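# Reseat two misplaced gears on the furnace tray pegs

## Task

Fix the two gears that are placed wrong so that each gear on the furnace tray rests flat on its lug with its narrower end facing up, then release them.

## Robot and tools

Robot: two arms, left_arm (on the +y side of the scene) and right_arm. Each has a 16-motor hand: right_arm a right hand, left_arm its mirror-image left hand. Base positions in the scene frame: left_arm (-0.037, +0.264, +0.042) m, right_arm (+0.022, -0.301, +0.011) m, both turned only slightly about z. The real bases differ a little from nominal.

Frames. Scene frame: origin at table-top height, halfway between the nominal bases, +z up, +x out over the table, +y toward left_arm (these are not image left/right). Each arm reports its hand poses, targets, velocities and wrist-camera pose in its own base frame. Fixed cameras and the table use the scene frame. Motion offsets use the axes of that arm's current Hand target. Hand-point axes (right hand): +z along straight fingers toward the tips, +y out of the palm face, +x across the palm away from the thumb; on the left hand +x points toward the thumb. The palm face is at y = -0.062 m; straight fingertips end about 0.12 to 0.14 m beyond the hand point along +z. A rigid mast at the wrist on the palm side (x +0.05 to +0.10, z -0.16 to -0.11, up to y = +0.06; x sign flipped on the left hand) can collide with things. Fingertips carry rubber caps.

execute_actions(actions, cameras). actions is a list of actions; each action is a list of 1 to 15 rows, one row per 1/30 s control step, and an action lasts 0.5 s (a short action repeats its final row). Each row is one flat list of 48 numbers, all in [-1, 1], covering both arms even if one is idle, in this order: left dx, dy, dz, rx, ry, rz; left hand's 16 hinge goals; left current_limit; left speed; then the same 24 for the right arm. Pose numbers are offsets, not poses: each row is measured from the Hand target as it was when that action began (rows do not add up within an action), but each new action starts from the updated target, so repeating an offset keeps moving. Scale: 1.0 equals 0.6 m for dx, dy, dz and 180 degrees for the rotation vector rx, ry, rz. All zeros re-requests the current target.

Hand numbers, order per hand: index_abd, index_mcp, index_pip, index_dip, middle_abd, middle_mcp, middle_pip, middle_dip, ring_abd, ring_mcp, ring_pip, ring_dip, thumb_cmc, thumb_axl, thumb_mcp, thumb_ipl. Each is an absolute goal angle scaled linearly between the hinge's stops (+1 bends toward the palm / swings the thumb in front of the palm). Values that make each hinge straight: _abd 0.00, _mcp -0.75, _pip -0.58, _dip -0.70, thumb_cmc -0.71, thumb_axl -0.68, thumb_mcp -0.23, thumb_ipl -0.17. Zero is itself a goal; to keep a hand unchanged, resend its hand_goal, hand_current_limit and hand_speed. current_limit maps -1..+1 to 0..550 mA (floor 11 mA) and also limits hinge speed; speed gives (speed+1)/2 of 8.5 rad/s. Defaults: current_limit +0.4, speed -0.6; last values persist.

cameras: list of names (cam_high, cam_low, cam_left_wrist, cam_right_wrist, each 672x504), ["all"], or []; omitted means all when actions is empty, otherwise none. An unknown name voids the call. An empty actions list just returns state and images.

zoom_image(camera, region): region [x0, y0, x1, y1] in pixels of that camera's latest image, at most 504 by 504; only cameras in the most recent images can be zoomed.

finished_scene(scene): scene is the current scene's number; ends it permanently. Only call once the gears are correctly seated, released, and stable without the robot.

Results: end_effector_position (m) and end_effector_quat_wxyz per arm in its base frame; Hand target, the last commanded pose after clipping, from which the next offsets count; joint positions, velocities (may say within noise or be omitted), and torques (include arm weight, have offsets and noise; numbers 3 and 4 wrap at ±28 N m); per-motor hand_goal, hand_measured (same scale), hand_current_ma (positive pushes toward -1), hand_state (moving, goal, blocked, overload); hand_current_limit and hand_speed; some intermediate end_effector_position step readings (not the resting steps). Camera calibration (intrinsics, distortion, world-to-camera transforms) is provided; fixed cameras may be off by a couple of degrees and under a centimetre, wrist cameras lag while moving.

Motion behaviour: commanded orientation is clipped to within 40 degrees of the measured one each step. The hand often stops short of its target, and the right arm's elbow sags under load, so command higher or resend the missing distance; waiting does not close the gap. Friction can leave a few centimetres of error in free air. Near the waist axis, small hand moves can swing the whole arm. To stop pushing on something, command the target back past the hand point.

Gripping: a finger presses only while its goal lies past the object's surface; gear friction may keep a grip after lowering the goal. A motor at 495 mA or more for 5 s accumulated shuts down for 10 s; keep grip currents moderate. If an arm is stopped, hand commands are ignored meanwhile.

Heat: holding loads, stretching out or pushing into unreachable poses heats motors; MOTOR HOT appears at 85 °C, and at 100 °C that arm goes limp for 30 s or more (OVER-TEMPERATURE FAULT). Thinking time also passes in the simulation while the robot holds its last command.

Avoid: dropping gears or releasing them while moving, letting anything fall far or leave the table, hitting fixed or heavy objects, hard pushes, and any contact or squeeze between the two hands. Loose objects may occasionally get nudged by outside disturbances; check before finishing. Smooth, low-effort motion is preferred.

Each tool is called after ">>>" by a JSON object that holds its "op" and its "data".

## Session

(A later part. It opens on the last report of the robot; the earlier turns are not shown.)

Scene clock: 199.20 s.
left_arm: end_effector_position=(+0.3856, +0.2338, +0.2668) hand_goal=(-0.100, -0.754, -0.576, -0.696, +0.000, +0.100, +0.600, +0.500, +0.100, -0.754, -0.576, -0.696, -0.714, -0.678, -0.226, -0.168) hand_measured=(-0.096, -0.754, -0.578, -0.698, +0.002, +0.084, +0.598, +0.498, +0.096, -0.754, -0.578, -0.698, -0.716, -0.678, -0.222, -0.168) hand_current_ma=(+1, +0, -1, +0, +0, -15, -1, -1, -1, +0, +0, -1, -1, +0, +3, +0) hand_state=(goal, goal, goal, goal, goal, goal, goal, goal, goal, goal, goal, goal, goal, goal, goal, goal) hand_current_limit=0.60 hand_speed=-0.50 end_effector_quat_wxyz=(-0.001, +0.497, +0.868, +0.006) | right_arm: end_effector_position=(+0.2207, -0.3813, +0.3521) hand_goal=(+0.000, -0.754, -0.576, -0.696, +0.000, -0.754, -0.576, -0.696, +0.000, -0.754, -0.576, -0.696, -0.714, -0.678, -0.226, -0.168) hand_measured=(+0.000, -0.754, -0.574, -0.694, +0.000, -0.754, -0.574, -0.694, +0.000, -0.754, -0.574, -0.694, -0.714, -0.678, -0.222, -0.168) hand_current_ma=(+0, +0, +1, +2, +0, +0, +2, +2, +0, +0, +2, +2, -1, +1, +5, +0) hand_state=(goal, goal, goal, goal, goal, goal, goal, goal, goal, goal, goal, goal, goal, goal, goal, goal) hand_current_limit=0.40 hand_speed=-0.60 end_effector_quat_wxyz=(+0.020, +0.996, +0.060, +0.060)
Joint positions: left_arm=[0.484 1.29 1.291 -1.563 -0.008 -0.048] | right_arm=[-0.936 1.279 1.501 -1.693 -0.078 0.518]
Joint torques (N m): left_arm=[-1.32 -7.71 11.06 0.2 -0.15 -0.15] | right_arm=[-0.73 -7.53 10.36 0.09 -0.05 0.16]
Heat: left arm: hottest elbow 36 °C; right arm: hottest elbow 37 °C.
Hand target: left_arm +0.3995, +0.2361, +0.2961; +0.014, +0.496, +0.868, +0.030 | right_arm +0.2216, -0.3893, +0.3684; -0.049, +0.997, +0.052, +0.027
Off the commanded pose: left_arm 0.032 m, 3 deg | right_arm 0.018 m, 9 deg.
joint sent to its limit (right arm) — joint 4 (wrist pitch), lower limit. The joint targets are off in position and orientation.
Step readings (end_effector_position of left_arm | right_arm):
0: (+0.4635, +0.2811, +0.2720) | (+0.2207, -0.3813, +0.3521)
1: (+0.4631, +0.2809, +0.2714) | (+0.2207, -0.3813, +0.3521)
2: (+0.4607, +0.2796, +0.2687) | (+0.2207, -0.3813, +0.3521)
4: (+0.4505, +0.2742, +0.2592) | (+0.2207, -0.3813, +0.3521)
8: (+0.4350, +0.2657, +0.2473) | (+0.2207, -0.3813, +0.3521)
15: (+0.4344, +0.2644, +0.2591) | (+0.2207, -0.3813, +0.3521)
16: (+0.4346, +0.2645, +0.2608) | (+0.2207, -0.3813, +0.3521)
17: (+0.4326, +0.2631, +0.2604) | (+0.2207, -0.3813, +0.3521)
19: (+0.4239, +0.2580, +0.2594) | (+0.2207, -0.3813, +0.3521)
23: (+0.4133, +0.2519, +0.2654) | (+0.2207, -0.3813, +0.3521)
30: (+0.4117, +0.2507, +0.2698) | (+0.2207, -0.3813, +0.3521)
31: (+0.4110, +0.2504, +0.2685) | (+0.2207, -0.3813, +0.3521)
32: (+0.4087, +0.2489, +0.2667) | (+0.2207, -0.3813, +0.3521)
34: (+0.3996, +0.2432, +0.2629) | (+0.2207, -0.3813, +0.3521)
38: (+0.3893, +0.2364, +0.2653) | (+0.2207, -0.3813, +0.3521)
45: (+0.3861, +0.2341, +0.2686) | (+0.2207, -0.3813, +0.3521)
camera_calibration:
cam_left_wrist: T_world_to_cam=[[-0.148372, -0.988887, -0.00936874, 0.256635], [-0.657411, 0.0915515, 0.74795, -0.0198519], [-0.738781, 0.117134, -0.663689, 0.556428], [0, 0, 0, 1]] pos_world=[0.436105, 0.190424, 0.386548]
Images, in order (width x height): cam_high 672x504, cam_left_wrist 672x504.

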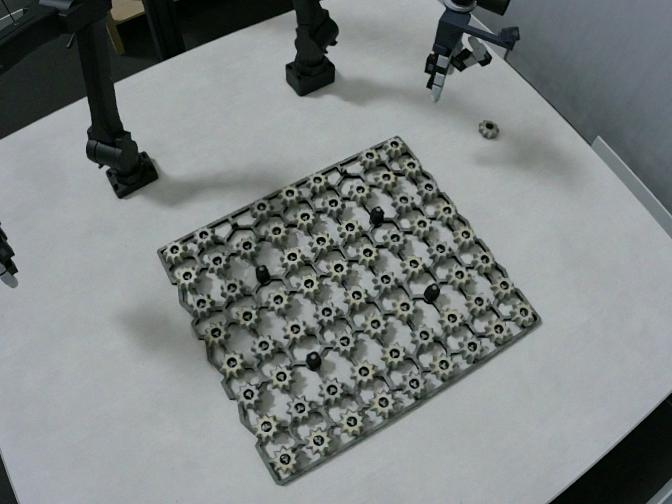

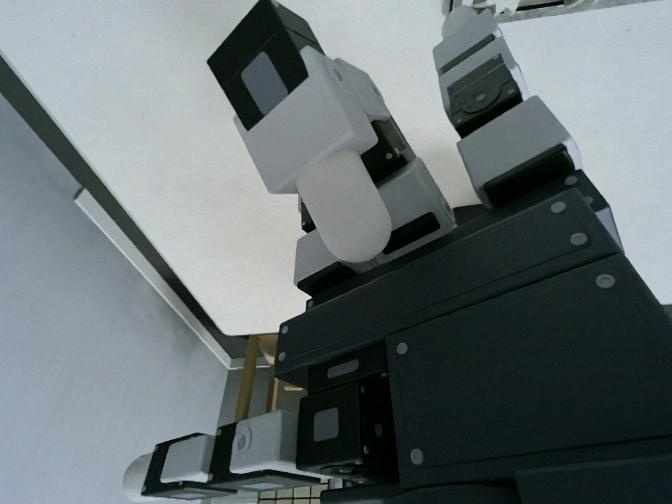

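>>> {"op": "zoom_image", "data": {"camera": "cam_high", "region": [468, 110, 508, 148]}}

>>> {"op": "zoom_image", "data": {"camera": "cam_high", "region": [380, 130, 440, 187]}}

>>> {"op": "execute_actions", "data": {"actions": [], "cameras": ["cam_low"]}}

>>> {"op": "zoom_image", "data": {"camera": "cam_low", "region": [330, 290, 450, 345]}}

Scaled by 12.600 from the camera's 672x504 image, which has a finer 960x720 frame.

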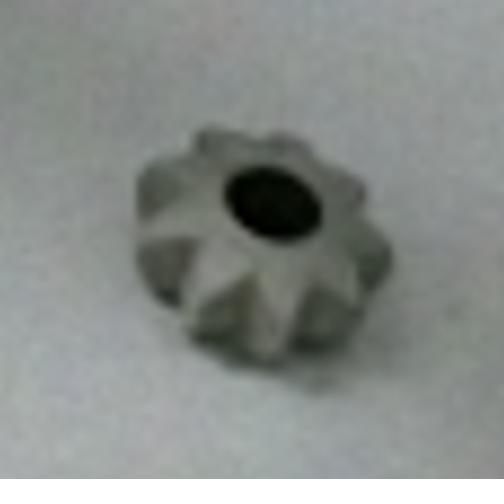

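Scaled by 8.400 from the camera's 672x504 image, which has a finer 960x720 frame.

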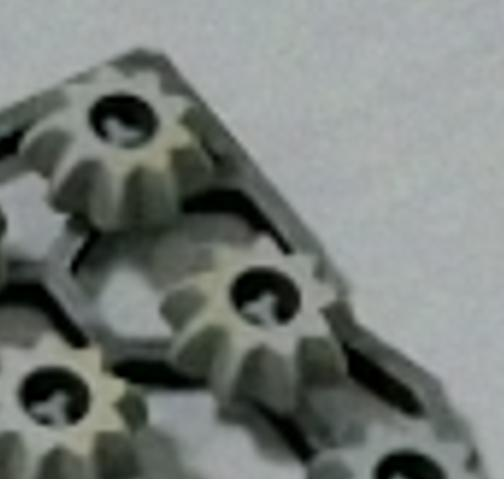

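Scene clock: 199.37 s.
left_arm: end_effector_position=(+0.3856, +0.2338, +0.2668) hand_goal=(-0.100, -0.754, -0.576, -0.696, +0.000, +0.100, +0.600, +0.500, +0.100, -0.754, -0.576, -0.696, -0.714, -0.678, -0.226, -0.168) hand_measured=(-0.096, -0.754, -0.578, -0.698, +0.002, +0.084, +0.598, +0.498, +0.096, -0.754, -0.578, -0.698, -0.716, -0.678, -0.222, -0.168) hand_current_ma=(+1, +0, -1, +0, +0, -15, -1, -1, -1, +0, +0, -1, -1, +0, +3, +0) hand_state=(goal, goal, goal, goal, goal, goal, goal, goal, goal, goal, goal, goal, goal, goal, goal, goal) hand_current_limit=0.60 hand_speed=-0.50 end_effector_quat_wxyz=(-0.001, +0.497, +0.868, +0.006) | right_arm: end_effector_position=(+0.2207, -0.3813, +0.3521) hand_goal=(+0.000, -0.754, -0.576, -0.696, +0.000, -0.754, -0.576, -0.696, +0.000, -0.754, -0.576, -0.696, -0.714, -0.678, -0.226, -0.168) hand_measured=(+0.000, -0.754, -0.574, -0.694, +0.000, -0.754, -0.574, -0.694, +0.000, -0.754, -0.574, -0.694, -0.714, -0.678, -0.222, -0.168) hand_current_ma=(+0, +0, +1, +2, +0, +0, +2, +2, +0, +0, +2, +2, -1, +1, +5, +0) hand_state=(goal, goal, goal, goal, goal, goal, goal, goal, goal, goal, goal, goal, goal, goal, goal, goal) hand_current_limit=0.40 hand_speed=-0.60 end_effector_quat_wxyz=(+0.020, +0.996, +0.060, +0.060)
Joint positions: left_arm=[0.484 1.29 1.291 -1.563 -0.008 -0.048] | right_arm=[-0.936 1.279 1.501 -1.693 -0.078 0.518]
Joint velocities: within noise
Joint torques (N m): left_arm=[-1.14 -7.65 11.04 0.13 -0.13 -0.12] | right_arm=[-0.79 -7.53 10.32 0.12 -0.05 0.15]
Heat: left arm: hottest elbow 36 °C; right arm: hottest elbow 37 °C.
Hand target: left_arm +0.3995, +0.2361, +0.2961; +0.014, +0.496, +0.868, +0.030 | right_arm +0.2216, -0.3893, +0.3684; -0.049, +0.997, +0.052, +0.027
Off the commanded pose: left_arm 0.032 m, 3 deg | right_arm 0.018 m, 9 deg.
Images, in order (width x height): cam_low 672x504.

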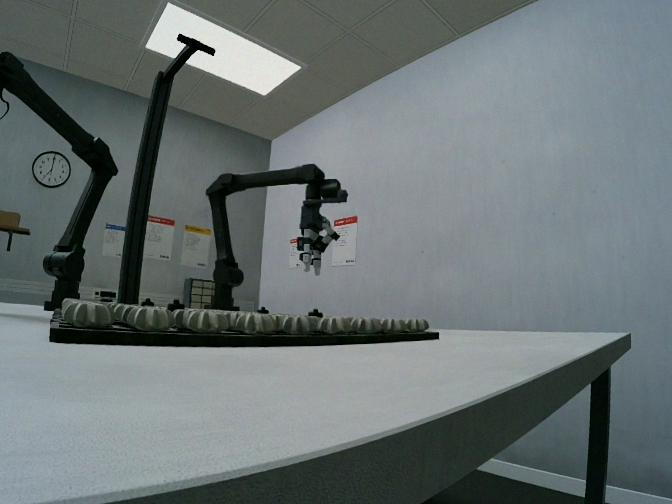

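Scaled by 4.200 from the camera's 672x504 image, which has a finer 960x720 frame.

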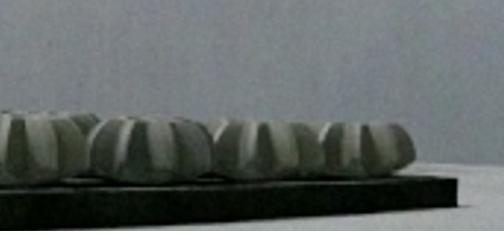

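>>> {"op": "execute_actions", "data": {"actions": [[[-0.008,0.05,0,0,0,0,-0.1,-0.754,-0.576,-0.696,0,0.1,0.6,0.5,0.1,-0.754,-0.576,-0.696,-0.714,-0.678,-0.226,-0.168,0.6,-0.5,0,0,0,0,0,0,0,-0.754,-0.576,-0.696,0,-0.754,-0.576,-0.696,0,-0.754,-0.576,-0.696,-0.714,-0.678,-0.226,-0.168,0.4,-0.6]],[[-0.008,0.07,0,0,0,0,-0.1,-0.754,-0.576,-0.696,0,0.1,0.6,0.5,0.1,-0.754,-0.576,-0.696,-0.714,-0.678,-0.226,-0.168,0.6,-0.5,0,0,0,0,0,0,0,-0.754,-0.576,-0.696,0,-0.754,-0.576,-0.696,0,-0.754,-0.576,-0.696,-0.714,-0.678,-0.226,-0.168,0.4,-0.6]]], "cameras": ["cam_left_wrist","cam_high"]}}

Scene clock: 203.23 s.
left_arm: end_effector_position=(+0.4531, +0.2630, +0.2685) hand_goal=(-0.100, -0.754, -0.576, -0.696, +0.000, +0.100, +0.600, +0.500, +0.100, -0.754, -0.576, -0.696, -0.714, -0.678, -0.226, -0.168) hand_measured=(-0.096, -0.754, -0.578, -0.698, +0.002, +0.084, +0.598, +0.498, +0.096, -0.754, -0.578, -0.698, -0.716, -0.678, -0.222, -0.168) hand_current_ma=(+1, +0, -1, +0, +0, -15, -1, -1, -1, +0, +0, -1, +0, +0, +3, +0) hand_state=(goal, goal, goal, goal, goal, goal, goal, goal, goal, goal, goal, goal, goal, goal, goal, goal) hand_current_limit=0.60 hand_speed=-0.50 end_effector_quat_wxyz=(-0.003, +0.497, +0.868, +0.003) | right_arm: end_effector_position=(+0.2207, -0.3813, +0.3521) hand_goal=(+0.000, -0.754, -0.576, -0.696, +0.000, -0.754, -0.576, -0.696, +0.000, -0.754, -0.576, -0.696, -0.714, -0.678, -0.226, -0.168) hand_measured=(+0.000, -0.754, -0.574, -0.694, +0.000, -0.754, -0.574, -0.694, +0.000, -0.754, -0.574, -0.694, -0.714, -0.678, -0.222, -0.168) hand_current_ma=(+0, +0, +1, +2, +0, +0, +2, +2, +0, +0, +2, +2, -1, +1, +5, +0) hand_state=(goal, goal, goal, goal, goal, goal, goal, goal, goal, goal, goal, goal, goal, goal, goal, goal) hand_current_limit=0.40 hand_speed=-0.60 end_effector_quat_wxyz=(+0.020, +0.996, +0.060, +0.060)
Joint positions: left_arm=[0.471 1.485 1.49 -1.574 -0.008 -0.059] | right_arm=[-0.936 1.279 1.501 -1.693 -0.078 0.518]
Joint torques (N m): left_arm=[-0.97 -11.28 10.93 0.2 -0.15 -0.13] | right_arm=[-0.91 -7.59 10.35 0.08 -0.05 0.16]
Heat: left arm: hottest elbow 36 °C; right arm: hottest elbow 37 °C.
Hand target: left_arm +0.4663, +0.2643, +0.3008; +0.014, +0.496, +0.868, +0.030 | right_arm +0.2216, -0.3893, +0.3684; -0.049, +0.997, +0.052, +0.027
Off the commanded pose: left_arm 0.035 m, 4 deg | right_arm 0.018 m, 9 deg.
joint sent to its limit (right arm) — joint 4 (wrist pitch), lower limit. The joint targets are off in position and orientation.
Step readings (end_effector_position of left_arm | right_arm):
0: (+0.3856, +0.2338, +0.2668) | (+0.2207, -0.3813, +0.3521)
1: (+0.3853, +0.2336, +0.2667) | (+0.2207, -0.3813, +0.3521)
2: (+0.3863, +0.2342, +0.2668) | (+0.2207, -0.3813, +0.3521)
4: (+0.3929, +0.2371, +0.2694) | (+0.2207, -0.3813, +0.3521)
8: (+0.4085, +0.2430, +0.2705) | (+0.2207, -0.3813, +0.3521)
15: (+0.4137, +0.2425, +0.2643) | (+0.2207, -0.3813, +0.3521)
16: (+0.4140, +0.2427, +0.2650) | (+0.2207, -0.3813, +0.3521)
17: (+0.4153, +0.2435, +0.2663) | (+0.2207, -0.3813, +0.3521)
19: (+0.4243, +0.2482, +0.2711) | (+0.2207, -0.3813, +0.3521)
23: (+0.4455, +0.2590, +0.2754) | (+0.2207, -0.3813, +0.3521)
30: (+0.4518, +0.2623, +0.2650) | (+0.2207, -0.3813, +0.3521)
camera_calibration:
cam_left_wrist: T_world_to_cam=[[-0.149973, -0.988674, -0.00572538, 0.295258], [-0.653214, 0.0947363, 0.751223, 0.016935], [-0.742172, 0.116403, -0.660023, 0.604657], [0, 0, 0, 1]] pos_world=[0.504102, 0.219925, 0.388056]
Images, in order (width x height): cam_high 672x504, cam_left_wrist 672x504.

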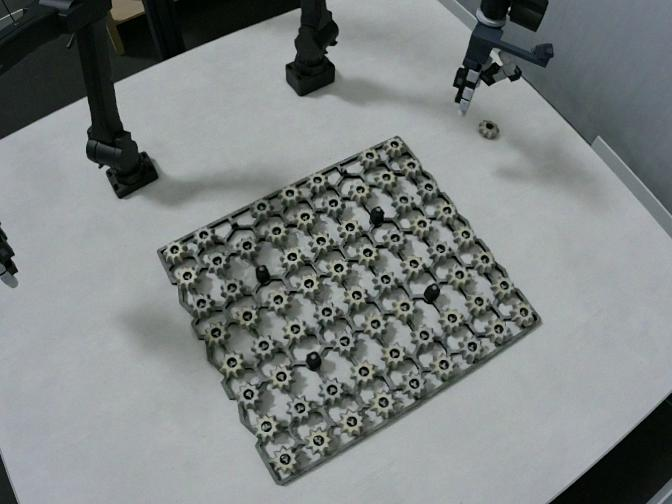

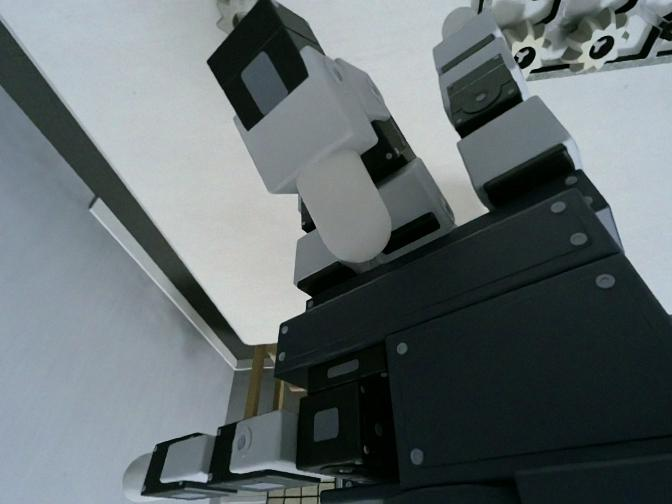

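>>> {"op": "execute_actions", "data": {"actions": [[[0.057,0.0463,0.03,0,0,0,-0.1,-0.754,-0.576,-0.696,0,0.1,0.6,0.5,0.1,-0.754,-0.576,-0.696,-0.714,-0.678,-0.226,-0.168,0.6,-0.5,0,0,0,0,0,0,0,-0.754,-0.576,-0.696,0,-0.754,-0.576,-0.696,0,-0.754,-0.576,-0.696,-0.714,-0.678,-0.226,-0.168,0.4,-0.6]],[[0.057,0.0463,0.035,0,0,0,-0.1,-0.754,-0.576,-0.696,0,0.1,0.6,0.5,0.1,-0.754,-0.576,-0.696,-0.714,-0.678,-0.226,-0.168,0.6,-0.5,0,0,0,0,0,0,0,-0.754,-0.576,-0.696,0,-0.754,-0.576,-0.696,0,-0.754,-0.576,-0.696,-0.714,-0.678,-0.226,-0.168,0.4,-0.6]],[[0.057,0.0463,0.035,0,0,0,-0.1,-0.754,-0.576,-0.696,0,0.1,0.6,0.5,0.1,-0.754,-0.576,-0.696,-0.714,-0.678,-0.226,-0.168,0.6,-0.5,0,0,0,0,0,0,0,-0.754,-0.576,-0.696,0,-0.754,-0.576,-0.696,0,-0.754,-0.576,-0.696,-0.714,-0.678,-0.226,-0.168,0.4,-0.6]]], "cameras": ["cam_left_wrist","cam_high"]}}

>>> {"op": "zoom_image", "data": {"camera": "cam_left_wrist", "region": [300, 0, 500, 130]}}

Scene clock: 205.67 s.
left_arm: end_effector_position=(+0.4714, +0.3874, +0.2109) hand_goal=(-0.100, -0.754, -0.576, -0.696, +0.000, +0.100, +0.600, +0.500, +0.100, -0.754, -0.576, -0.696, -0.714, -0.678, -0.226, -0.168) hand_measured=(-0.098, -0.754, -0.578, -0.698, +0.002, +0.084, +0.598, +0.498, +0.098, -0.754, -0.578, -0.698, -0.716, -0.678, -0.222, -0.168) hand_current_ma=(+1, +0, -1, +0, +0, -15, -1, -1, +0, +0, +0, -1, +0, +0, +3, +0) hand_state=(goal, goal, goal, goal, goal, goal, goal, goal, goal, goal, goal, goal, goal, goal, goal, goal) hand_current_limit=0.60 hand_speed=-0.50 end_effector_quat_wxyz=(-0.001, +0.488, +0.873, -0.009) | right_arm: end_effector_position=(+0.2207, -0.3813, +0.3521) hand_goal=(+0.000, -0.754, -0.576, -0.696, +0.000, -0.754, -0.576, -0.696, +0.000, -0.754, -0.576, -0.696, -0.714, -0.678, -0.226, -0.168) hand_measured=(+0.000, -0.754, -0.574, -0.694, +0.000, -0.754, -0.574, -0.694, +0.000, -0.754, -0.574, -0.694, -0.714, -0.678, -0.222, -0.168) hand_current_ma=(+0, +0, +1, +2, +0, +0, +2, +2, +0, +0, +2, +2, -1, +1, +5, +0) hand_state=(goal, goal, goal, goal, goal, goal, goal, goal, goal, goal, goal, goal, goal, goal, goal, goal) hand_current_limit=0.40 hand_speed=-0.60 end_effector_quat_wxyz=(+0.020, +0.996, +0.060, +0.060)
Joint positions: left_arm=[0.669 1.724 1.635 -1.499 0.004 0.118] | right_arm=[-0.936 1.279 1.501 -1.693 -0.078 0.518]
Joint torques (N m): left_arm=[-0.56 -14.92 10.78 0.7 -0.13 0.04] | right_arm=[-0.91 -7.59 10.35 0.08 -0.06 0.15]
Heat: left arm: hottest elbow 36 °C; right arm: hottest elbow 37 °C.
Hand target: left_arm +0.4890, +0.3973, +0.2470; +0.014, +0.496, +0.868, +0.030 | right_arm +0.2216, -0.3893, +0.3684; -0.049, +0.997, +0.052, +0.027
Off the commanded pose: left_arm 0.041 m, 5 deg | right_arm 0.018 m, 9 deg.
joint sent to its limit (right arm) — joint 4 (wrist pitch), lower limit. The joint targets are off in position and orientation.
Step readings (end_effector_position of left_arm | right_arm):
0: (+0.4531, +0.2630, +0.2685) | (+0.2207, -0.3813, +0.3521)
1: (+0.4531, +0.2630, +0.2685) | (+0.2207, -0.3813, +0.3521)
2: (+0.4530, +0.2630, +0.2676) | (+0.2207, -0.3813, +0.3521)
4: (+0.4556, +0.2662, +0.2679) | (+0.2207, -0.3813, +0.3521)
8: (+0.4583, +0.2850, +0.2609) | (+0.2207, -0.3813, +0.3521)
15: (+0.4524, +0.3036, +0.2469) | (+0.2207, -0.3813, +0.3521)
16: (+0.4528, +0.3031, +0.2468) | (+0.2207, -0.3813, +0.3521)
17: (+0.4548, +0.3024, +0.2481) | (+0.2207, -0.3813, +0.3521)
19: (+0.4609, +0.3060, +0.2494) | (+0.2207, -0.3813, +0.3521)
23: (+0.4672, +0.3269, +0.2445) | (+0.2207, -0.3813, +0.3521)
30: (+0.4595, +0.3470, +0.2277) | (+0.2207, -0.3813, +0.3521)
31: (+0.4597, +0.3467, +0.2277) | (+0.2207, -0.3813, +0.3521)
32: (+0.4617, +0.3466, +0.2274) | (+0.2207, -0.3813, +0.3521)
34: (+0.4678, +0.3502, +0.2295) | (+0.2207, -0.3813, +0.3521)
38: (+0.4766, +0.3694, +0.2257) | (+0.2207, -0.3813, +0.3521)
45: (+0.4674, +0.3895, +0.2082) | (+0.2207, -0.3813, +0.3521)
camera_calibration:
cam_left_wrist: T_world_to_cam=[[-0.128507, -0.991549, 0.017798, 0.406617], [-0.647994, 0.09754, 0.755374, 0.0559104], [-0.750726, 0.0855376, -0.655052, 0.580742], [0, 0, 0, 1]] pos_world=[0.524461, 0.348052, 0.330946]
Images, in order (width x height): cam_high 672x504, cam_left_wrist 672x504.

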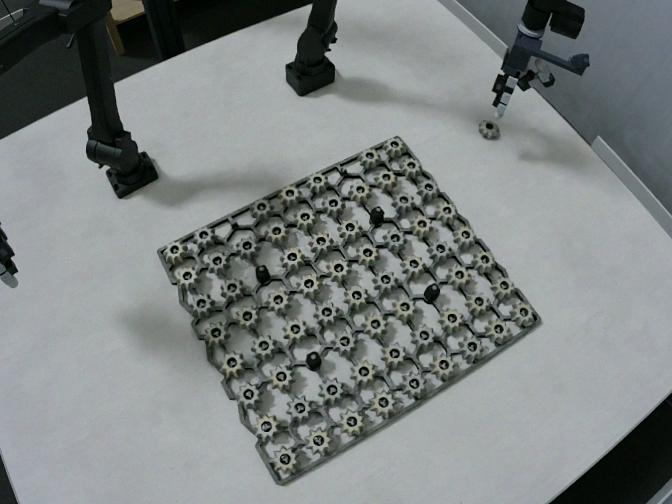

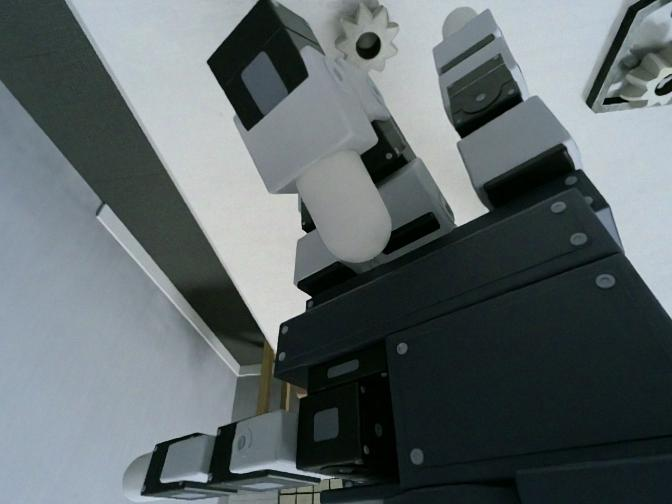

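Scaled by 2.520 from the camera's 672x504 image, which has a finer 960x720 frame.

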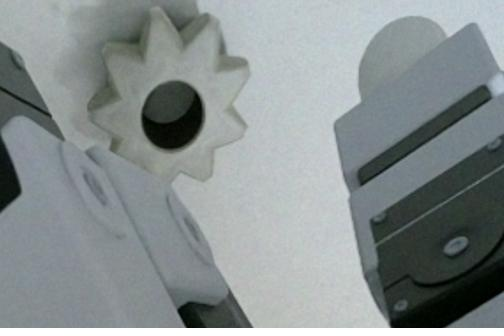

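>>> {"op": "execute_actions", "data": {"actions": [[[0.0237,-0.04,0.02,0.021,0,-0.05,-0.1,-0.754,-0.576,-0.696,0,0.1,0.6,0.5,0.1,-0.754,-0.576,-0.696,-0.714,-0.678,-0.226,-0.168,0.6,-0.5,0,0,0,0,0,0,0,-0.754,-0.576,-0.696,0,-0.754,-0.576,-0.696,0,-0.754,-0.576,-0.696,-0.714,-0.678,-0.226,-0.168,0.4,-0.6]],[[0,0,0.035,0,0,0,-0.1,-0.754,-0.576,-0.696,0,0.1,0.6,0.5,0.1,-0.754,-0.576,-0.696,-0.714,-0.678,-0.226,-0.168,0.6,-0.5,0,0,0,0,0,0,0,-0.754,-0.576,-0.696,0,-0.754,-0.576,-0.696,0,-0.754,-0.576,-0.696,-0.714,-0.678,-0.226,-0.168,0.4,-0.6]],[[0,0,0.04,0,0,0,-0.1,-0.754,-0.576,-0.696,0,0.1,0.6,0.5,0.1,-0.754,-0.576,-0.696,-0.714,-0.678,-0.226,-0.168,0.6,-0.5,0,0,0,0,0,0,0,-0.754,-0.576,-0.696,0,-0.754,-0.576,-0.696,0,-0.754,-0.576,-0.696,-0.714,-0.678,-0.226,-0.168,0.4,-0.6]]], "cameras": ["cam_left_wrist"]}}

>>> {"op": "zoom_image", "data": {"camera": "cam_left_wrist", "region": [300, 0, 500, 130]}}

Scene clock: 208.33 s.
left_arm: end_effector_position=(+0.4574, +0.3898, +0.1748) hand_goal=(-0.100, -0.754, -0.576, -0.696, +0.000, +0.100, +0.600, +0.500, +0.100, -0.754, -0.576, -0.696, -0.714, -0.678, -0.226, -0.168) hand_measured=(-0.098, -0.754, -0.578, -0.698, +0.002, +0.084, +0.598, +0.498, +0.098, -0.754, -0.578, -0.698, -0.716, -0.678, -0.222, -0.168) hand_current_ma=(+1, +0, -1, +0, +0, -15, -1, -1, +0, +0, +0, -1, +0, +0, +3, +0) hand_state=(goal, goal, goal, goal, goal, goal, goal, goal, goal, goal, goal, goal, goal, goal, goal, goal) hand_current_limit=0.60 hand_speed=-0.50 end_effector_quat_wxyz=(-0.007, +0.433, +0.901, -0.020) | right_arm: end_effector_position=(+0.2207, -0.3813, +0.3521) hand_goal=(+0.000, -0.754, -0.576, -0.696, +0.000, -0.754, -0.576, -0.696, +0.000, -0.754, -0.576, -0.696, -0.714, -0.678, -0.226, -0.168) hand_measured=(+0.000, -0.754, -0.574, -0.694, +0.000, -0.754, -0.574, -0.694, +0.000, -0.754, -0.574, -0.694, -0.714, -0.678, -0.222, -0.168) hand_current_ma=(+0, +0, +1, +2, +0, +0, +2, +2, +0, +0, +2, +2, -1, +1, +5, +0) hand_state=(goal, goal, goal, goal, goal, goal, goal, goal, goal, goal, goal, goal, goal, goal, goal, goal) hand_current_limit=0.40 hand_speed=-0.60 end_effector_quat_wxyz=(+0.020, +0.996, +0.060, +0.060)
Joint positions: left_arm=[0.669 1.734 1.556 -1.436 0.004 -0.005] | right_arm=[-0.936 1.279 1.501 -1.693 -0.078 0.518]
Joint torques (N m): left_arm=[0.09 -14.74 7.49 0.91 -0.25 -0.12] | right_arm=[-0.79 -7.59 10.36 0.1 -0.06 0.15]
Heat: left arm: hottest elbow 36 °C; right arm: hottest elbow 37 °C.
Hand target: left_arm +0.4617, +0.3979, +0.1886; +0.000, +0.426, +0.905, +0.000 | right_arm +0.2216, -0.3893, +0.3684; -0.049, +0.997, +0.052, +0.027
Off the commanded pose: left_arm 0.017 m, 3 deg | right_arm 0.018 m, 9 deg.
joint sent to its limit (right arm) — joint 4 (wrist pitch), lower limit. The joint targets are off in position and orientation.
Step readings (end_effector_position of left_arm | right_arm):
0: (+0.4714, +0.3874, +0.2109) | (+0.2207, -0.3813, +0.3521)
1: (+0.4714, +0.3874, +0.2109) | (+0.2207, -0.3813, +0.3521)
2: (+0.4714, +0.3874, +0.2109) | (+0.2207, -0.3813, +0.3521)
4: (+0.4691, +0.3879, +0.2106) | (+0.2207, -0.3813, +0.3521)
8: (+0.4629, +0.3883, +0.2094) | (+0.2207, -0.3813, +0.3521)
15: (+0.4586, +0.3893, +0.2088) | (+0.2207, -0.3813, +0.3521)
16: (+0.4585, +0.3894, +0.2088) | (+0.2207, -0.3813, +0.3521)
17: (+0.4583, +0.3895, +0.2088) | (+0.2207, -0.3813, +0.3521)
19: (+0.4587, +0.3901, +0.2084) | (+0.2207, -0.3813, +0.3521)
23: (+0.4586, +0.3905, +0.2034) | (+0.2207, -0.3813, +0.3521)
30: (+0.4580, +0.3901, +0.2004) | (+0.2207, -0.3813, +0.3521)
31: (+0.4583, +0.3903, +0.2005) | (+0.2207, -0.3813, +0.3521)
32: (+0.4584, +0.3905, +0.1989) | (+0.2207, -0.3813, +0.3521)
34: (+0.4595, +0.3913, +0.1948) | (+0.2207, -0.3813, +0.3521)
38: (+0.4567, +0.3892, +0.1809) | (+0.2207, -0.3813, +0.3521)
45: (+0.4571, +0.3896, +0.1747) | (+0.2207, -0.3813, +0.3521)
camera_calibration:
cam_left_wrist: T_world_to_cam=[[-0.00574394, -0.999477, 0.0318159, 0.352361], [-0.638991, 0.0281419, 0.768699, 0.0945792], [-0.769193, -0.0159147, -0.638819, 0.591559], [0, 0, 0, 1]] pos_world=[0.517482, 0.358929, 0.293986]
Images, in order (width x height): cam_left_wrist 672x504.

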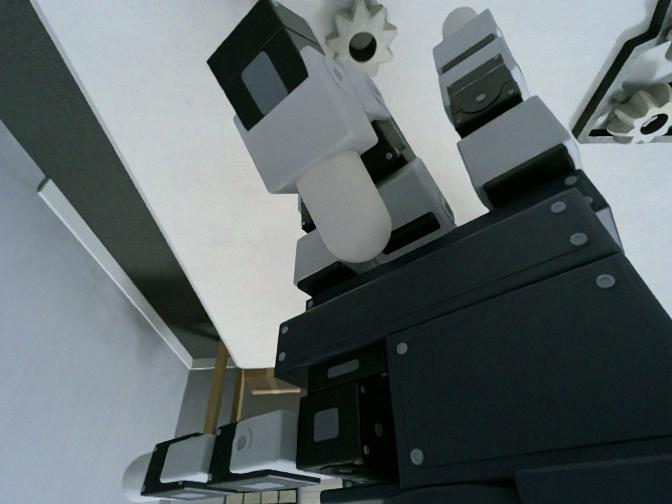

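Scaled by 2.520 from the camera's 672x504 image, which has a finer 960x720 frame.

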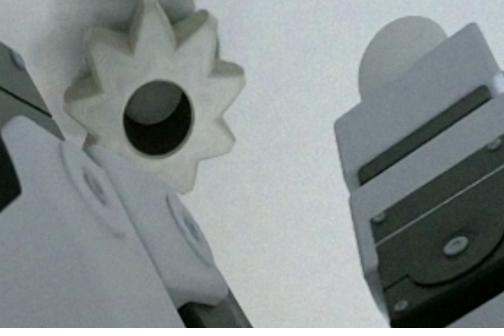

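>>> {"op": "execute_actions", "data": {"actions": [[[0.0133,0.0013,0.03,0,0,0,-0.1,-0.754,-0.576,-0.696,0,0.1,0.6,0.5,0.1,-0.754,-0.576,-0.696,-0.714,-0.678,-0.226,-0.168,0.6,-0.5,0,0,0,0,0,0,0,-0.754,-0.576,-0.696,0,-0.754,-0.576,-0.696,0,-0.754,-0.576,-0.696,-0.714,-0.678,-0.226,-0.168,0.4,-0.6]],[[0,0,0.035,0,0,0,-0.1,-0.754,-0.576,-0.696,0,0.1,0.6,0.5,0.1,-0.754,-0.576,-0.696,-0.714,-0.678,-0.226,-0.168,0.6,-0.5,0,0,0,0,0,0,0,-0.754,-0.576,-0.696,0,-0.754,-0.576,-0.696,0,-0.754,-0.576,-0.696,-0.714,-0.678,-0.226,-0.168,0.4,-0.6]],[[0,0,0.03,0,0,0,-0.1,-0.754,-0.576,-0.696,0,0.1,0.6,0.5,0.1,-0.754,-0.576,-0.696,-0.714,-0.678,-0.226,-0.168,0.6,-0.5,0,0,0,0,0,0,0,-0.754,-0.576,-0.696,0,-0.754,-0.576,-0.696,0,-0.754,-0.576,-0.696,-0.714,-0.678,-0.226,-0.168,0.4,-0.6]]], "cameras": ["cam_left_wrist"]}}

>>> {"op": "zoom_image", "data": {"camera": "cam_left_wrist", "region": [300, 0, 500, 130]}}

Scene clock: 210.73 s.
left_arm: end_effector_position=(+0.4536, +0.3938, +0.1201) hand_goal=(-0.100, -0.754, -0.576, -0.696, +0.000, +0.100, +0.600, +0.500, +0.100, -0.754, -0.576, -0.696, -0.714, -0.678, -0.226, -0.168) hand_measured=(-0.098, -0.754, -0.578, -0.698, +0.002, +0.084, +0.598, +0.498, +0.098, -0.754, -0.578, -0.698, -0.716, -0.678, -0.222, -0.168) hand_current_ma=(+1, +0, -1, +0, +0, -15, -1, -1, +0, +0, +0, -1, +0, +0, +3, +0) hand_state=(goal, goal, goal, goal, goal, goal, goal, goal, goal, goal, goal, goal, goal, goal, goal, goal) hand_current_limit=0.60 hand_speed=-0.50 end_effector_quat_wxyz=(-0.007, +0.429, +0.903, -0.019) | right_arm: end_effector_position=(+0.2207, -0.3813, +0.3521) hand_goal=(+0.000, -0.754, -0.576, -0.696, +0.000, -0.754, -0.576, -0.696, +0.000, -0.754, -0.576, -0.696, -0.714, -0.678, -0.226, -0.168) hand_measured=(+0.000, -0.754, -0.574, -0.694, +0.000, -0.754, -0.574, -0.694, +0.000, -0.754, -0.574, -0.694, -0.714, -0.678, -0.222, -0.168) hand_current_ma=(+0, +0, +1, +2, +0, +0, +2, +2, +0, +0, +2, +2, -1, +1, +5, +0) hand_state=(goal, goal, goal, goal, goal, goal, goal, goal, goal, goal, goal, goal, goal, goal, goal, goal) hand_current_limit=0.40 hand_speed=-0.60 end_effector_quat_wxyz=(+0.020, +0.996, +0.060, +0.060)
Joint positions: left_arm=[0.678 1.766 1.452 -1.296 0.004 -0.005] | right_arm=[-0.936 1.279 1.501 -1.693 -0.078 0.518]
Joint torques (N m): left_arm=[0.44 -14.27 7.1 0.87 -0.26 0.01] | right_arm=[-0.85 -7.47 10.36 0.12 -0.06 0.16]
Heat: left arm: hottest elbow 36 °C; right arm: hottest elbow 37 °C.
Hand target: left_arm +0.4572, +0.4046, +0.1316; +0.000, +0.426, +0.905, +0.000 | right_arm +0.2216, -0.3893, +0.3684; -0.049, +0.997, +0.052, +0.027
Off the commanded pose: left_arm 0.016 m, 2 deg | right_arm 0.018 m, 9 deg.
joint sent to its limit (right arm) — joint 4 (wrist pitch), lower limit. The joint targets are off in position and orientation.
Step readings (end_effector_position of left_arm | right_arm):
0: (+0.4574, +0.3898, +0.1748) | (+0.2207, -0.3813, +0.3521)
1: (+0.4574, +0.3898, +0.1748) | (+0.2207, -0.3813, +0.3521)
2: (+0.4579, +0.3902, +0.1744) | (+0.2207, -0.3813, +0.3521)
4: (+0.4587, +0.3908, +0.1720) | (+0.2207, -0.3813, +0.3521)
8: (+0.4568, +0.3905, +0.1641) | (+0.2207, -0.3813, +0.3521)
15: (+0.4554, +0.3929, +0.1600) | (+0.2207, -0.3813, +0.3521)
16: (+0.4554, +0.3929, +0.1600) | (+0.2207, -0.3813, +0.3521)
17: (+0.4552, +0.3940, +0.1590) | (+0.2207, -0.3813, +0.3521)
19: (+0.4561, +0.3947, +0.1562) | (+0.2207, -0.3813, +0.3521)
23: (+0.4538, +0.3940, +0.1446) | (+0.2207, -0.3813, +0.3521)
30: (+0.4535, +0.3938, +0.1365) | (+0.2207, -0.3813, +0.3521)
31: (+0.4535, +0.3938, +0.1365) | (+0.2207, -0.3813, +0.3521)
32: (+0.4540, +0.3942, +0.1371) | (+0.2207, -0.3813, +0.3521)
34: (+0.4553, +0.3952, +0.1346) | (+0.2207, -0.3813, +0.3521)
38: (+0.4539, +0.3941, +0.1267) | (+0.2207, -0.3813, +0.3521)
45: (+0.4536, +0.3938, +0.1201) | (+0.2207, -0.3813, +0.3521)
camera_calibration:
cam_left_wrist: T_world_to_cam=[[0.00344088, -0.999546, 0.0299325, 0.354109], [-0.641065, 0.020768, 0.767205, 0.138037], [-0.767479, -0.0218286, -0.640703, 0.555458], [0, 0, 0, 1]] pos_world=[0.513574, 0.363207, 0.239381]
Images, in order (width x height): cam_left_wrist 672x504.

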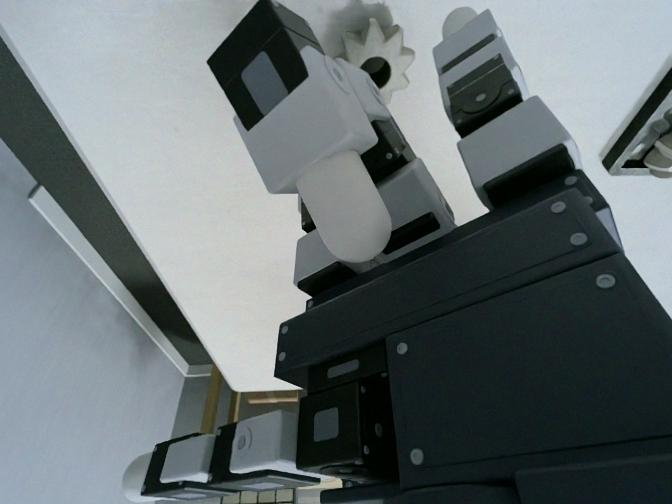

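Scaled by 2.520 from the camera's 672x504 image, which has a finer 960x720 frame.

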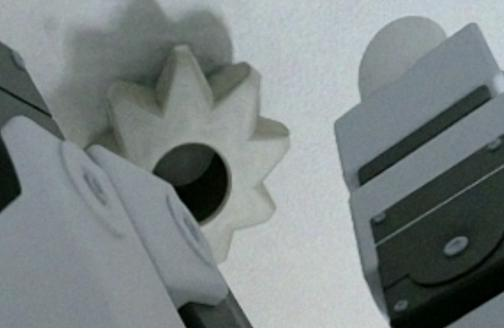

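>>> {"op": "execute_actions", "data": {"actions": [[[0.0065,-0.001,0.025,0,0,-0.016,-0.1,-0.754,-0.576,-0.696,0,0.1,0.6,0.5,0.1,-0.754,-0.576,-0.696,-0.714,-0.678,-0.226,-0.168,0.6,-0.5,0,0,0,0,0,0,0,-0.754,-0.576,-0.696,0,-0.754,-0.576,-0.696,0,-0.754,-0.576,-0.696,-0.714,-0.678,-0.226,-0.168,0.4,-0.6]],[[0,0,0.022,0,0,0,-0.1,-0.754,-0.576,-0.696,0,0.1,0.6,0.5,0.1,-0.754,-0.576,-0.696,-0.714,-0.678,-0.226,-0.168,0.6,-0.5,0,0,0,0,0,0,0,-0.754,-0.576,-0.696,0,-0.754,-0.576,-0.696,0,-0.754,-0.576,-0.696,-0.714,-0.678,-0.226,-0.168,0.4,-0.6]]], "cameras": ["cam_left_wrist"]}}

>>> {"op": "zoom_image", "data": {"camera": "cam_left_wrist", "region": [300, 0, 500, 130]}}

Scene clock: 212.80 s.
left_arm: end_effector_position=(+0.4518, +0.3962, +0.0931) hand_goal=(-0.100, -0.754, -0.576, -0.696, +0.000, +0.100, +0.600, +0.500, +0.100, -0.754, -0.576, -0.696, -0.714, -0.678, -0.226, -0.168) hand_measured=(-0.098, -0.754, -0.578, -0.698, +0.002, +0.084, +0.598, +0.498, +0.098, -0.754, -0.578, -0.698, -0.716, -0.678, -0.222, -0.168) hand_current_ma=(+1, +0, -1, +0, +0, -15, -1, -1, +0, +0, +0, -1, +0, +0, +3, +0) hand_state=(goal, goal, goal, goal, goal, goal, goal, goal, goal, goal, goal, goal, goal, goal, goal, goal) hand_current_limit=0.60 hand_speed=-0.50 end_effector_quat_wxyz=(-0.006, +0.413, +0.910, -0.017) | right_arm: end_effector_position=(+0.2207, -0.3813, +0.3521) hand_goal=(+0.000, -0.754, -0.576, -0.696, +0.000, -0.754, -0.576, -0.696, +0.000, -0.754, -0.576, -0.696, -0.714, -0.678, -0.226, -0.168) hand_measured=(+0.000, -0.754, -0.574, -0.694, +0.000, -0.754, -0.574, -0.694, +0.000, -0.754, -0.574, -0.694, -0.714, -0.678, -0.222, -0.168) hand_current_ma=(+0, +0, +1, +2, +0, +0, +2, +2, +0, +0, +2, +2, -1, +1, +5, +0) hand_state=(goal, goal, goal, goal, goal, goal, goal, goal, goal, goal, goal, goal, goal, goal, goal, goal) hand_current_limit=0.40 hand_speed=-0.60 end_effector_quat_wxyz=(+0.020, +0.996, +0.060, +0.060)
Joint positions: left_arm=[0.678 1.79 1.411 -1.227 0.004 -0.04] | right_arm=[-0.936 1.279 1.501 -1.693 -0.078 0.518]
Joint torques (N m): left_arm=[0.32 -14.39 6.86 0.94 -0.25 -0.15] | right_arm=[-0.79 -7.59 10.36 0.12 -0.05 0.16]
Heat: left arm: hottest elbow 36 °C; right arm: hottest elbow 37 °C.
Hand target: left_arm +0.4543, +0.4072, +0.1034; +0.000, +0.403, +0.915, +0.000 | right_arm +0.2216, -0.3893, +0.3684; -0.049, +0.997, +0.052, +0.027
Off the commanded pose: left_arm 0.015 m, 2 deg | right_arm 0.018 m, 9 deg.
joint sent to its limit (right arm) — joint 4 (wrist pitch), lower limit. The joint targets are off in position and orientation.
Step readings (end_effector_position of left_arm | right_arm):
0: (+0.4536, +0.3938, +0.1201) | (+0.2207, -0.3813, +0.3521)
1: (+0.4539, +0.3941, +0.1202) | (+0.2207, -0.3813, +0.3521)
2: (+0.4540, +0.3942, +0.1198) | (+0.2207, -0.3813, +0.3521)
4: (+0.4544, +0.3951, +0.1186) | (+0.2207, -0.3813, +0.3521)
8: (+0.4532, +0.3957, +0.1124) | (+0.2207, -0.3813, +0.3521)
15: (+0.4518, +0.3957, +0.1063) | (+0.2207, -0.3813, +0.3521)
16: (+0.4517, +0.3958, +0.1063) | (+0.2207, -0.3813, +0.3521)
17: (+0.4519, +0.3959, +0.1059) | (+0.2207, -0.3813, +0.3521)
19: (+0.4528, +0.3968, +0.1048) | (+0.2207, -0.3813, +0.3521)
23: (+0.4523, +0.3965, +0.0991) | (+0.2207, -0.3813, +0.3521)
30: (+0.4515, +0.3960, +0.0930) | (+0.2207, -0.3813, +0.3521)
camera_calibration:
cam_left_wrist: T_world_to_cam=[[0.0386883, -0.998885, 0.027057, 0.341427], [-0.642447, -0.0041254, 0.766319, 0.168107], [-0.765353, -0.0470303, -0.64189, 0.545954], [0, 0, 0, 1]] pos_world=[0.512638, 0.367416, 0.212381]
Images, in order (width x height): cam_left_wrist 672x504.

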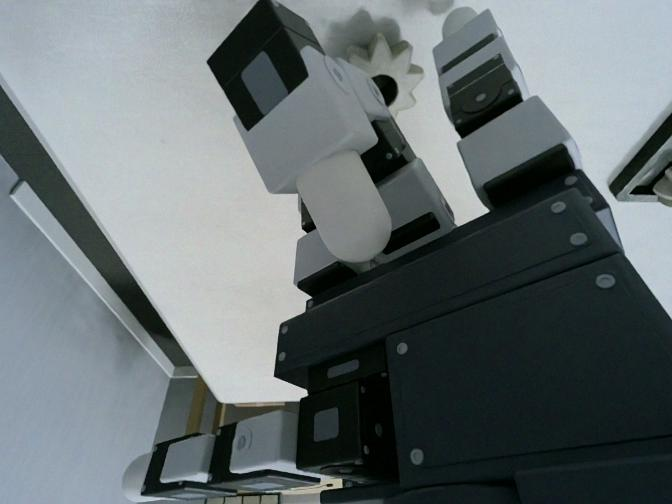

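Scaled by 2.520 from the camera's 672x504 image, which has a finer 960x720 frame.

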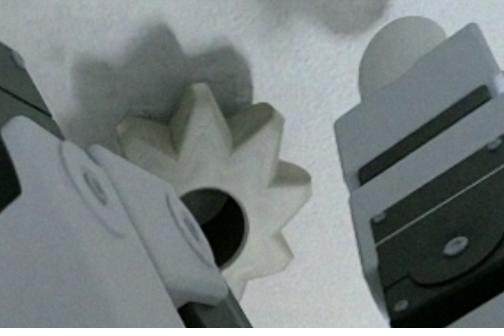

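>>> {"op": "execute_actions", "data": {"actions": [[[0,0.002,0.004,0,0,0,0.36,-0.754,-0.576,-0.696,0,0.1,0.6,0.5,-0.36,-0.754,-0.576,-0.696,-0.714,-0.678,-0.226,-0.168,0.79,-0.9,0,0,0,0,0,0,0,-0.754,-0.576,-0.696,0,-0.754,-0.576,-0.696,0,-0.754,-0.576,-0.696,-0.714,-0.678,-0.226,-0.168,0.4,-0.6]],[[0,0,0,0,0,0,0.36,-0.754,-0.576,-0.696,0,0.1,0.6,0.5,-0.36,-0.754,-0.576,-0.696,-0.714,-0.678,-0.226,-0.168,0.79,-0.9,0,0,0,0,0,0,0,-0.754,-0.576,-0.696,0,-0.754,-0.576,-0.696,0,-0.754,-0.576,-0.696,-0.714,-0.678,-0.226,-0.168,0.4,-0.6]]], "cameras": ["cam_left_wrist"]}}

>>> {"op": "zoom_image", "data": {"camera": "cam_left_wrist", "region": [300, 0, 500, 130]}}

Scene clock: 214.60 s.
left_arm: end_effector_position=(+0.4508, +0.3990, +0.0926) hand_goal=(+0.360, -0.754, -0.576, -0.696, +0.000, +0.100, +0.600, +0.500, -0.360, -0.754, -0.576, -0.696, -0.714, -0.678, -0.226, -0.168) hand_measured=(+0.094, -0.754, -0.578, -0.698, +0.002, +0.084, +0.598, +0.498, -0.108, -0.754, -0.578, -0.698, -0.716, -0.678, -0.222, -0.168) hand_current_ma=(-492, +0, -1, +0, +0, -15, -1, -1, +492, +0, +0, -1, +0, +0, +3, +0) hand_state=(blocked, goal, goal, goal, goal, goal, goal, goal, blocked, goal, goal, goal, goal, goal, goal, goal) hand_current_limit=0.79 hand_speed=-0.90 end_effector_quat_wxyz=(-0.005, +0.411, +0.911, -0.016) | right_arm: end_effector_position=(+0.2207, -0.3813, +0.3521) hand_goal=(+0.000, -0.754, -0.576, -0.696, +0.000, -0.754, -0.576, -0.696, +0.000, -0.754, -0.576, -0.696, -0.714, -0.678, -0.226, -0.168) hand_measured=(+0.000, -0.754, -0.574, -0.694, +0.000, -0.754, -0.574, -0.694, +0.000, -0.754, -0.574, -0.694, -0.714, -0.678, -0.222, -0.168) hand_current_ma=(+0, +0, +1, +2, +0, +0, +2, +2, +0, +0, +2, +2, -1, +1, +5, +0) hand_state=(goal, goal, goal, goal, goal, goal, goal, goal, goal, goal, goal, goal, goal, goal, goal, goal) hand_current_limit=0.40 hand_speed=-0.60 end_effector_quat_wxyz=(+0.020, +0.996, +0.060, +0.060)
Joint positions: left_arm=[0.683 1.792 1.411 -1.222 0.004 -0.04] | right_arm=[-0.936 1.279 1.501 -1.693 -0.078 0.518]
Joint torques (N m): left_arm=[-0.09 -14.39 6.93 0.88 -0.27 -0.14] | right_arm=[-0.91 -7.53 10.35 0.12 -0.05 0.15]
Heat: left arm: hottest elbow 36 °C; right arm: hottest elbow 37 °C.
Hand target: left_arm +0.4552, +0.4080, +0.1010; +0.000, +0.403, +0.915, +0.000 | right_arm +0.2216, -0.3893, +0.3684; -0.049, +0.997, +0.052, +0.027
Off the commanded pose: left_arm 0.013 m, 2 deg | right_arm 0.018 m, 9 deg.
joint sent to its limit (right arm) — joint 4 (wrist pitch), lower limit. The joint targets are off in position and orientation.
Step readings (end_effector_position of left_arm | right_arm):
0: (+0.4518, +0.3962, +0.0931) | (+0.2207, -0.3813, +0.3521)
1: (+0.4518, +0.3962, +0.0931) | (+0.2207, -0.3813, +0.3521)
2: (+0.4518, +0.3962, +0.0931) | (+0.2207, -0.3813, +0.3521)
4: (+0.4521, +0.3964, +0.0933) | (+0.2207, -0.3813, +0.3521)
8: (+0.4524, +0.3967, +0.0934) | (+0.2207, -0.3813, +0.3521)
15: (+0.4518, +0.3979, +0.0928) | (+0.2207, -0.3813, +0.3521)
16: (+0.4520, +0.3977, +0.0928) | (+0.2207, -0.3813, +0.3521)
17: (+0.4521, +0.3975, +0.0927) | (+0.2207, -0.3813, +0.3521)
19: (+0.4512, +0.3985, +0.0926) | (+0.2207, -0.3813, +0.3521)
23: (+0.4508, +0.3990, +0.0926) | (+0.2207, -0.3813, +0.3521)
30: (+0.4508, +0.3990, +0.0926) | (+0.2207, -0.3813, +0.3521)
camera_calibration:
cam_left_wrist: T_world_to_cam=[[0.043191, -0.998749, 0.0252176, 0.342303], [-0.644233, -0.00854977, 0.764781, 0.170598], [-0.763609, -0.0492777, -0.643796, 0.545325], [0, 0, 0, 1]] pos_world=[0.511535, 0.370206, 0.211976]
Images, in order (width x height): cam_left_wrist 672x504.

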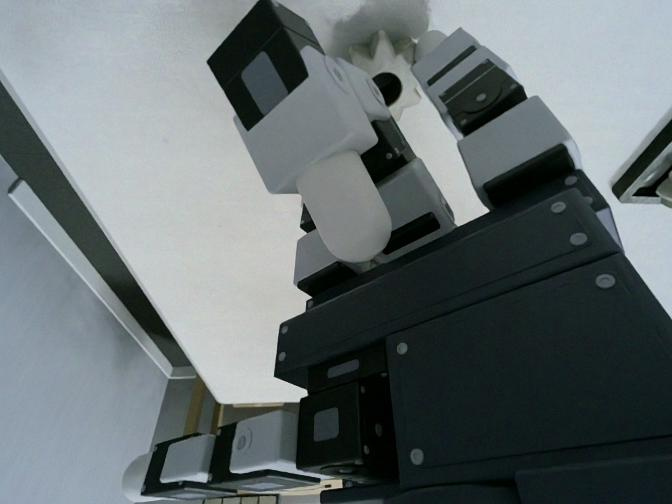

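Scaled by 2.520 from the camera's 672x504 image, which has a finer 960x720 frame.

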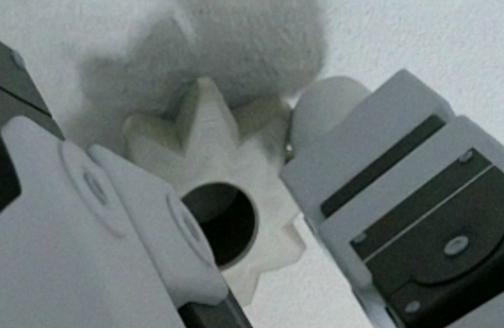

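>>> {"op": "execute_actions", "data": {"actions": [[[0,0,-0.02,0,0,0,0.36,-0.754,-0.576,-0.696,0,0.1,0.6,0.5,-0.36,-0.754,-0.576,-0.696,-0.714,-0.678,-0.226,-0.168,0.79,-0.93,0,0,0,0,0,0,0,-0.754,-0.576,-0.696,0,-0.754,-0.576,-0.696,0,-0.754,-0.576,-0.696,-0.714,-0.678,-0.226,-0.168,0.4,-0.6]],[[0,0,-0.02,0,0,0,0.36,-0.754,-0.576,-0.696,0,0.1,0.6,0.5,-0.36,-0.754,-0.576,-0.696,-0.714,-0.678,-0.226,-0.168,0.79,-0.93,0,0,0,0,0,0,0,-0.754,-0.576,-0.696,0,-0.754,-0.576,-0.696,0,-0.754,-0.576,-0.696,-0.714,-0.678,-0.226,-0.168,0.4,-0.6]],[[0,0,-0.02,0,0,0,0.36,-0.754,-0.576,-0.696,0,0.1,0.6,0.5,-0.36,-0.754,-0.576,-0.696,-0.714,-0.678,-0.226,-0.168,0.79,-0.93,0,0,0,0,0,0,0,-0.754,-0.576,-0.696,0,-0.754,-0.576,-0.696,0,-0.754,-0.576,-0.696,-0.714,-0.678,-0.226,-0.168,0.4,-0.6]],[[0,0,-0.025,0,0,0,0.36,-0.754,-0.576,-0.696,0,0.1,0.6,0.5,-0.36,-0.754,-0.576,-0.696,-0.714,-0.678,-0.226,-0.168,0.79,-0.93,0,0,0,0,0,0,0,-0.754,-0.576,-0.696,0,-0.754,-0.576,-0.696,0,-0.754,-0.576,-0.696,-0.714,-0.678,-0.226,-0.168,0.4,-0.6]]], "cameras": ["cam_left_wrist","cam_high"]}}

>>> {"op": "zoom_image", "data": {"camera": "cam_left_wrist", "region": [300, 0, 500, 130]}}

>>> {"op": "zoom_image", "data": {"camera": "cam_high", "region": [450, 60, 570, 160]}}

Scene clock: 217.77 s.
left_arm: end_effector_position=(+0.4441, +0.3920, +0.1166) hand_goal=(+0.360, -0.754, -0.576, -0.696, +0.000, +0.100, +0.600, +0.500, -0.360, -0.754, -0.576, -0.696, -0.714, -0.678, -0.226, -0.168) hand_measured=(+0.354, -0.752, -0.576, -0.696, +0.002, +0.084, +0.598, +0.498, -0.354, -0.752, -0.574, -0.696, -0.716, -0.678, -0.222, -0.168) hand_current_ma=(-3, +0, +0, +0, +0, -15, -1, -1, +2, +0, +0, +0, +0, +0, +3, +0) hand_state=(goal, goal, goal, goal, goal, goal, goal, goal, goal, goal, goal, goal, goal, goal, goal, goal) hand_current_limit=0.79 hand_speed=-0.93 end_effector_quat_wxyz=(-0.013, +0.412, +0.911, -0.033) | right_arm: end_effector_position=(+0.2207, -0.3813, +0.3521) hand_goal=(+0.000, -0.754, -0.576, -0.696, +0.000, -0.754, -0.576, -0.696, +0.000, -0.754, -0.576, -0.696, -0.714, -0.678, -0.226, -0.168) hand_measured=(+0.000, -0.754, -0.574, -0.694, +0.000, -0.754, -0.574, -0.694, +0.000, -0.754, -0.574, -0.694, -0.714, -0.678, -0.222, -0.168) hand_current_ma=(+0, +0, +1, +2, +0, +0, +2, +2, +0, +0, +2, +2, -1, +1, +5, +0) hand_state=(goal, goal, goal, goal, goal, goal, goal, goal, goal, goal, goal, goal, goal, goal, goal, goal) hand_current_limit=0.40 hand_speed=-0.60 end_effector_quat_wxyz=(+0.020, +0.996, +0.060, +0.060)
Joint positions: left_arm=[0.682 1.767 1.451 -1.324 0.006 -0.04] | right_arm=[-0.936 1.279 1.501 -1.693 -0.078 0.518]
Joint torques (N m): left_arm=[0.44 -16.03 9.89 0.05 -0.29 -0.12] | right_arm=[-0.91 -7.71 10.36 0.12 -0.06 0.15]
Heat: left arm: hottest elbow 36 °C; right arm: hottest elbow 37 °C.
Hand target: left_arm +0.4552, +0.4080, +0.1520; +0.000, +0.403, +0.915, +0.000 | right_arm +0.2216, -0.3893, +0.3684; -0.049, +0.997, +0.052, +0.027
Off the commanded pose: left_arm 0.040 m, 4 deg | right_arm 0.018 m, 9 deg.
joint sent to its limit (right arm) — joint 4 (wrist pitch), lower limit. The joint targets are off in position and orientation.
Step readings (end_effector_position of left_arm | right_arm):
0: (+0.4508, +0.3990, +0.0926) | (+0.2207, -0.3813, +0.3521)
1: (+0.4508, +0.3990, +0.0926) | (+0.2207, -0.3813, +0.3521)
2: (+0.4508, +0.3990, +0.0926) | (+0.2207, -0.3813, +0.3521)
4: (+0.4508, +0.3990, +0.0926) | (+0.2207, -0.3813, +0.3521)
8: (+0.4505, +0.3987, +0.0925) | (+0.2207, -0.3813, +0.3521)
15: (+0.4502, +0.3985, +0.0924) | (+0.2207, -0.3813, +0.3521)
16: (+0.4502, +0.3985, +0.0924) | (+0.2207, -0.3813, +0.3521)
17: (+0.4499, +0.3982, +0.0923) | (+0.2207, -0.3813, +0.3521)
19: (+0.4493, +0.3978, +0.0920) | (+0.2207, -0.3813, +0.3521)
23: (+0.4463, +0.3953, +0.0909) | (+0.2207, -0.3813, +0.3521)
30: (+0.4445, +0.3938, +0.0903) | (+0.2207, -0.3813, +0.3521)
31: (+0.4445, +0.3938, +0.0903) | (+0.2207, -0.3813, +0.3521)
32: (+0.4445, +0.3938, +0.0903) | (+0.2207, -0.3813, +0.3521)
34: (+0.4445, +0.3938, +0.0903) | (+0.2207, -0.3813, +0.3521)
38: (+0.4412, +0.3907, +0.0902) | (+0.2207, -0.3813, +0.3521)
45: (+0.4403, +0.3893, +0.0897) | (+0.2207, -0.3813, +0.3521)
46: (+0.4397, +0.3900, +0.0897) | (+0.2207, -0.3813, +0.3521)
47: (+0.4397, +0.3900, +0.0897) | (+0.2207, -0.3813, +0.3521)
49: (+0.4399, +0.3898, +0.0907) | (+0.2207, -0.3813, +0.3521)
53: (+0.4398, +0.3889, +0.0976) | (+0.2207, -0.3813, +0.3521)
60: (+0.4440, +0.3919, +0.1161) | (+0.2207, -0.3813, +0.3521)
camera_calibration:
cam_left_wrist: T_world_to_cam=[[0.0427457, -0.997911, 0.048439, 0.332224], [-0.622933, 0.0112846, 0.782194, 0.128631], [-0.781107, -0.0636097, -0.621149, 0.5661], [0, 0, 0, 1]] pos_world=[0.508112, 0.366088, 0.234926]
Images, in order (width x height): cam_high 672x504, cam_left_wrist 672x504.

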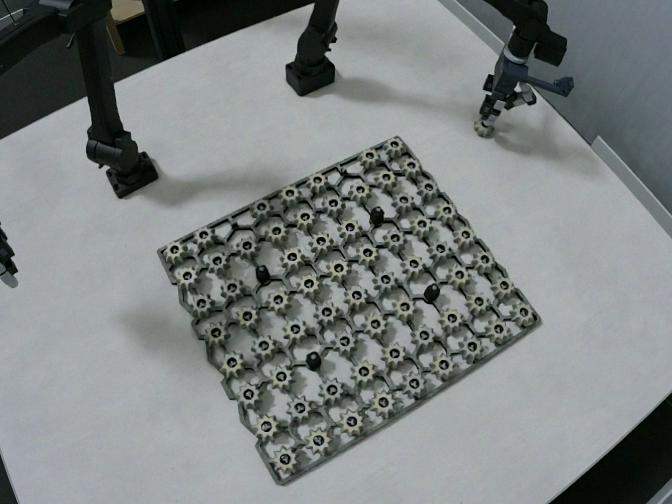

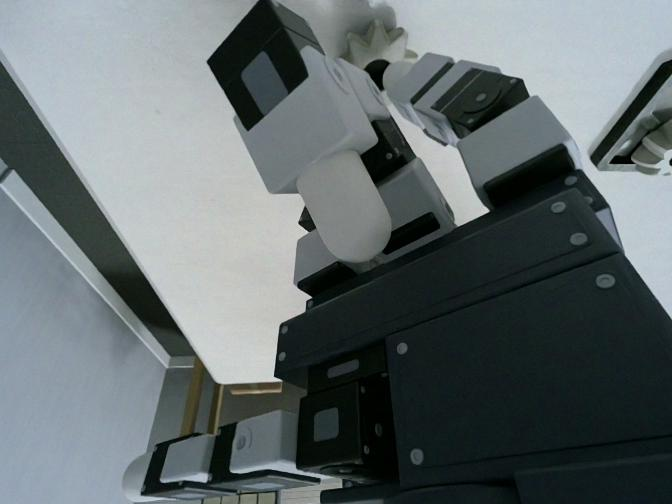

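Scaled by 2.520 from the camera's 672x504 image, which has a finer 960x720 frame.

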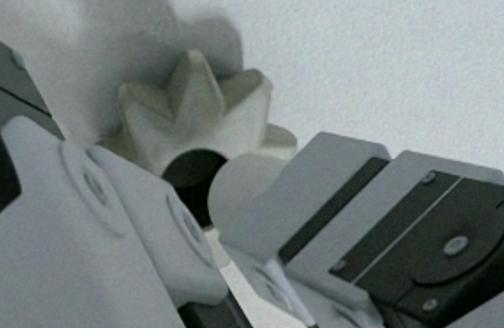

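Scaled by 4.200 from the camera's 672x504 image, which has a finer 960x720 frame.

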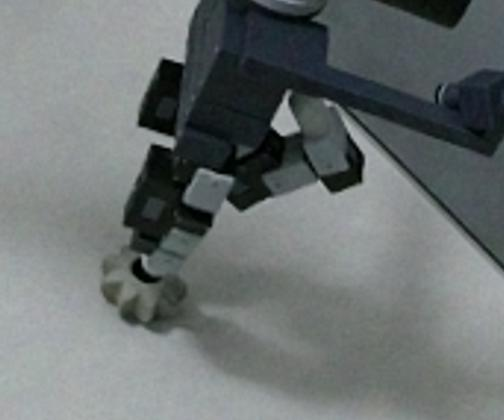

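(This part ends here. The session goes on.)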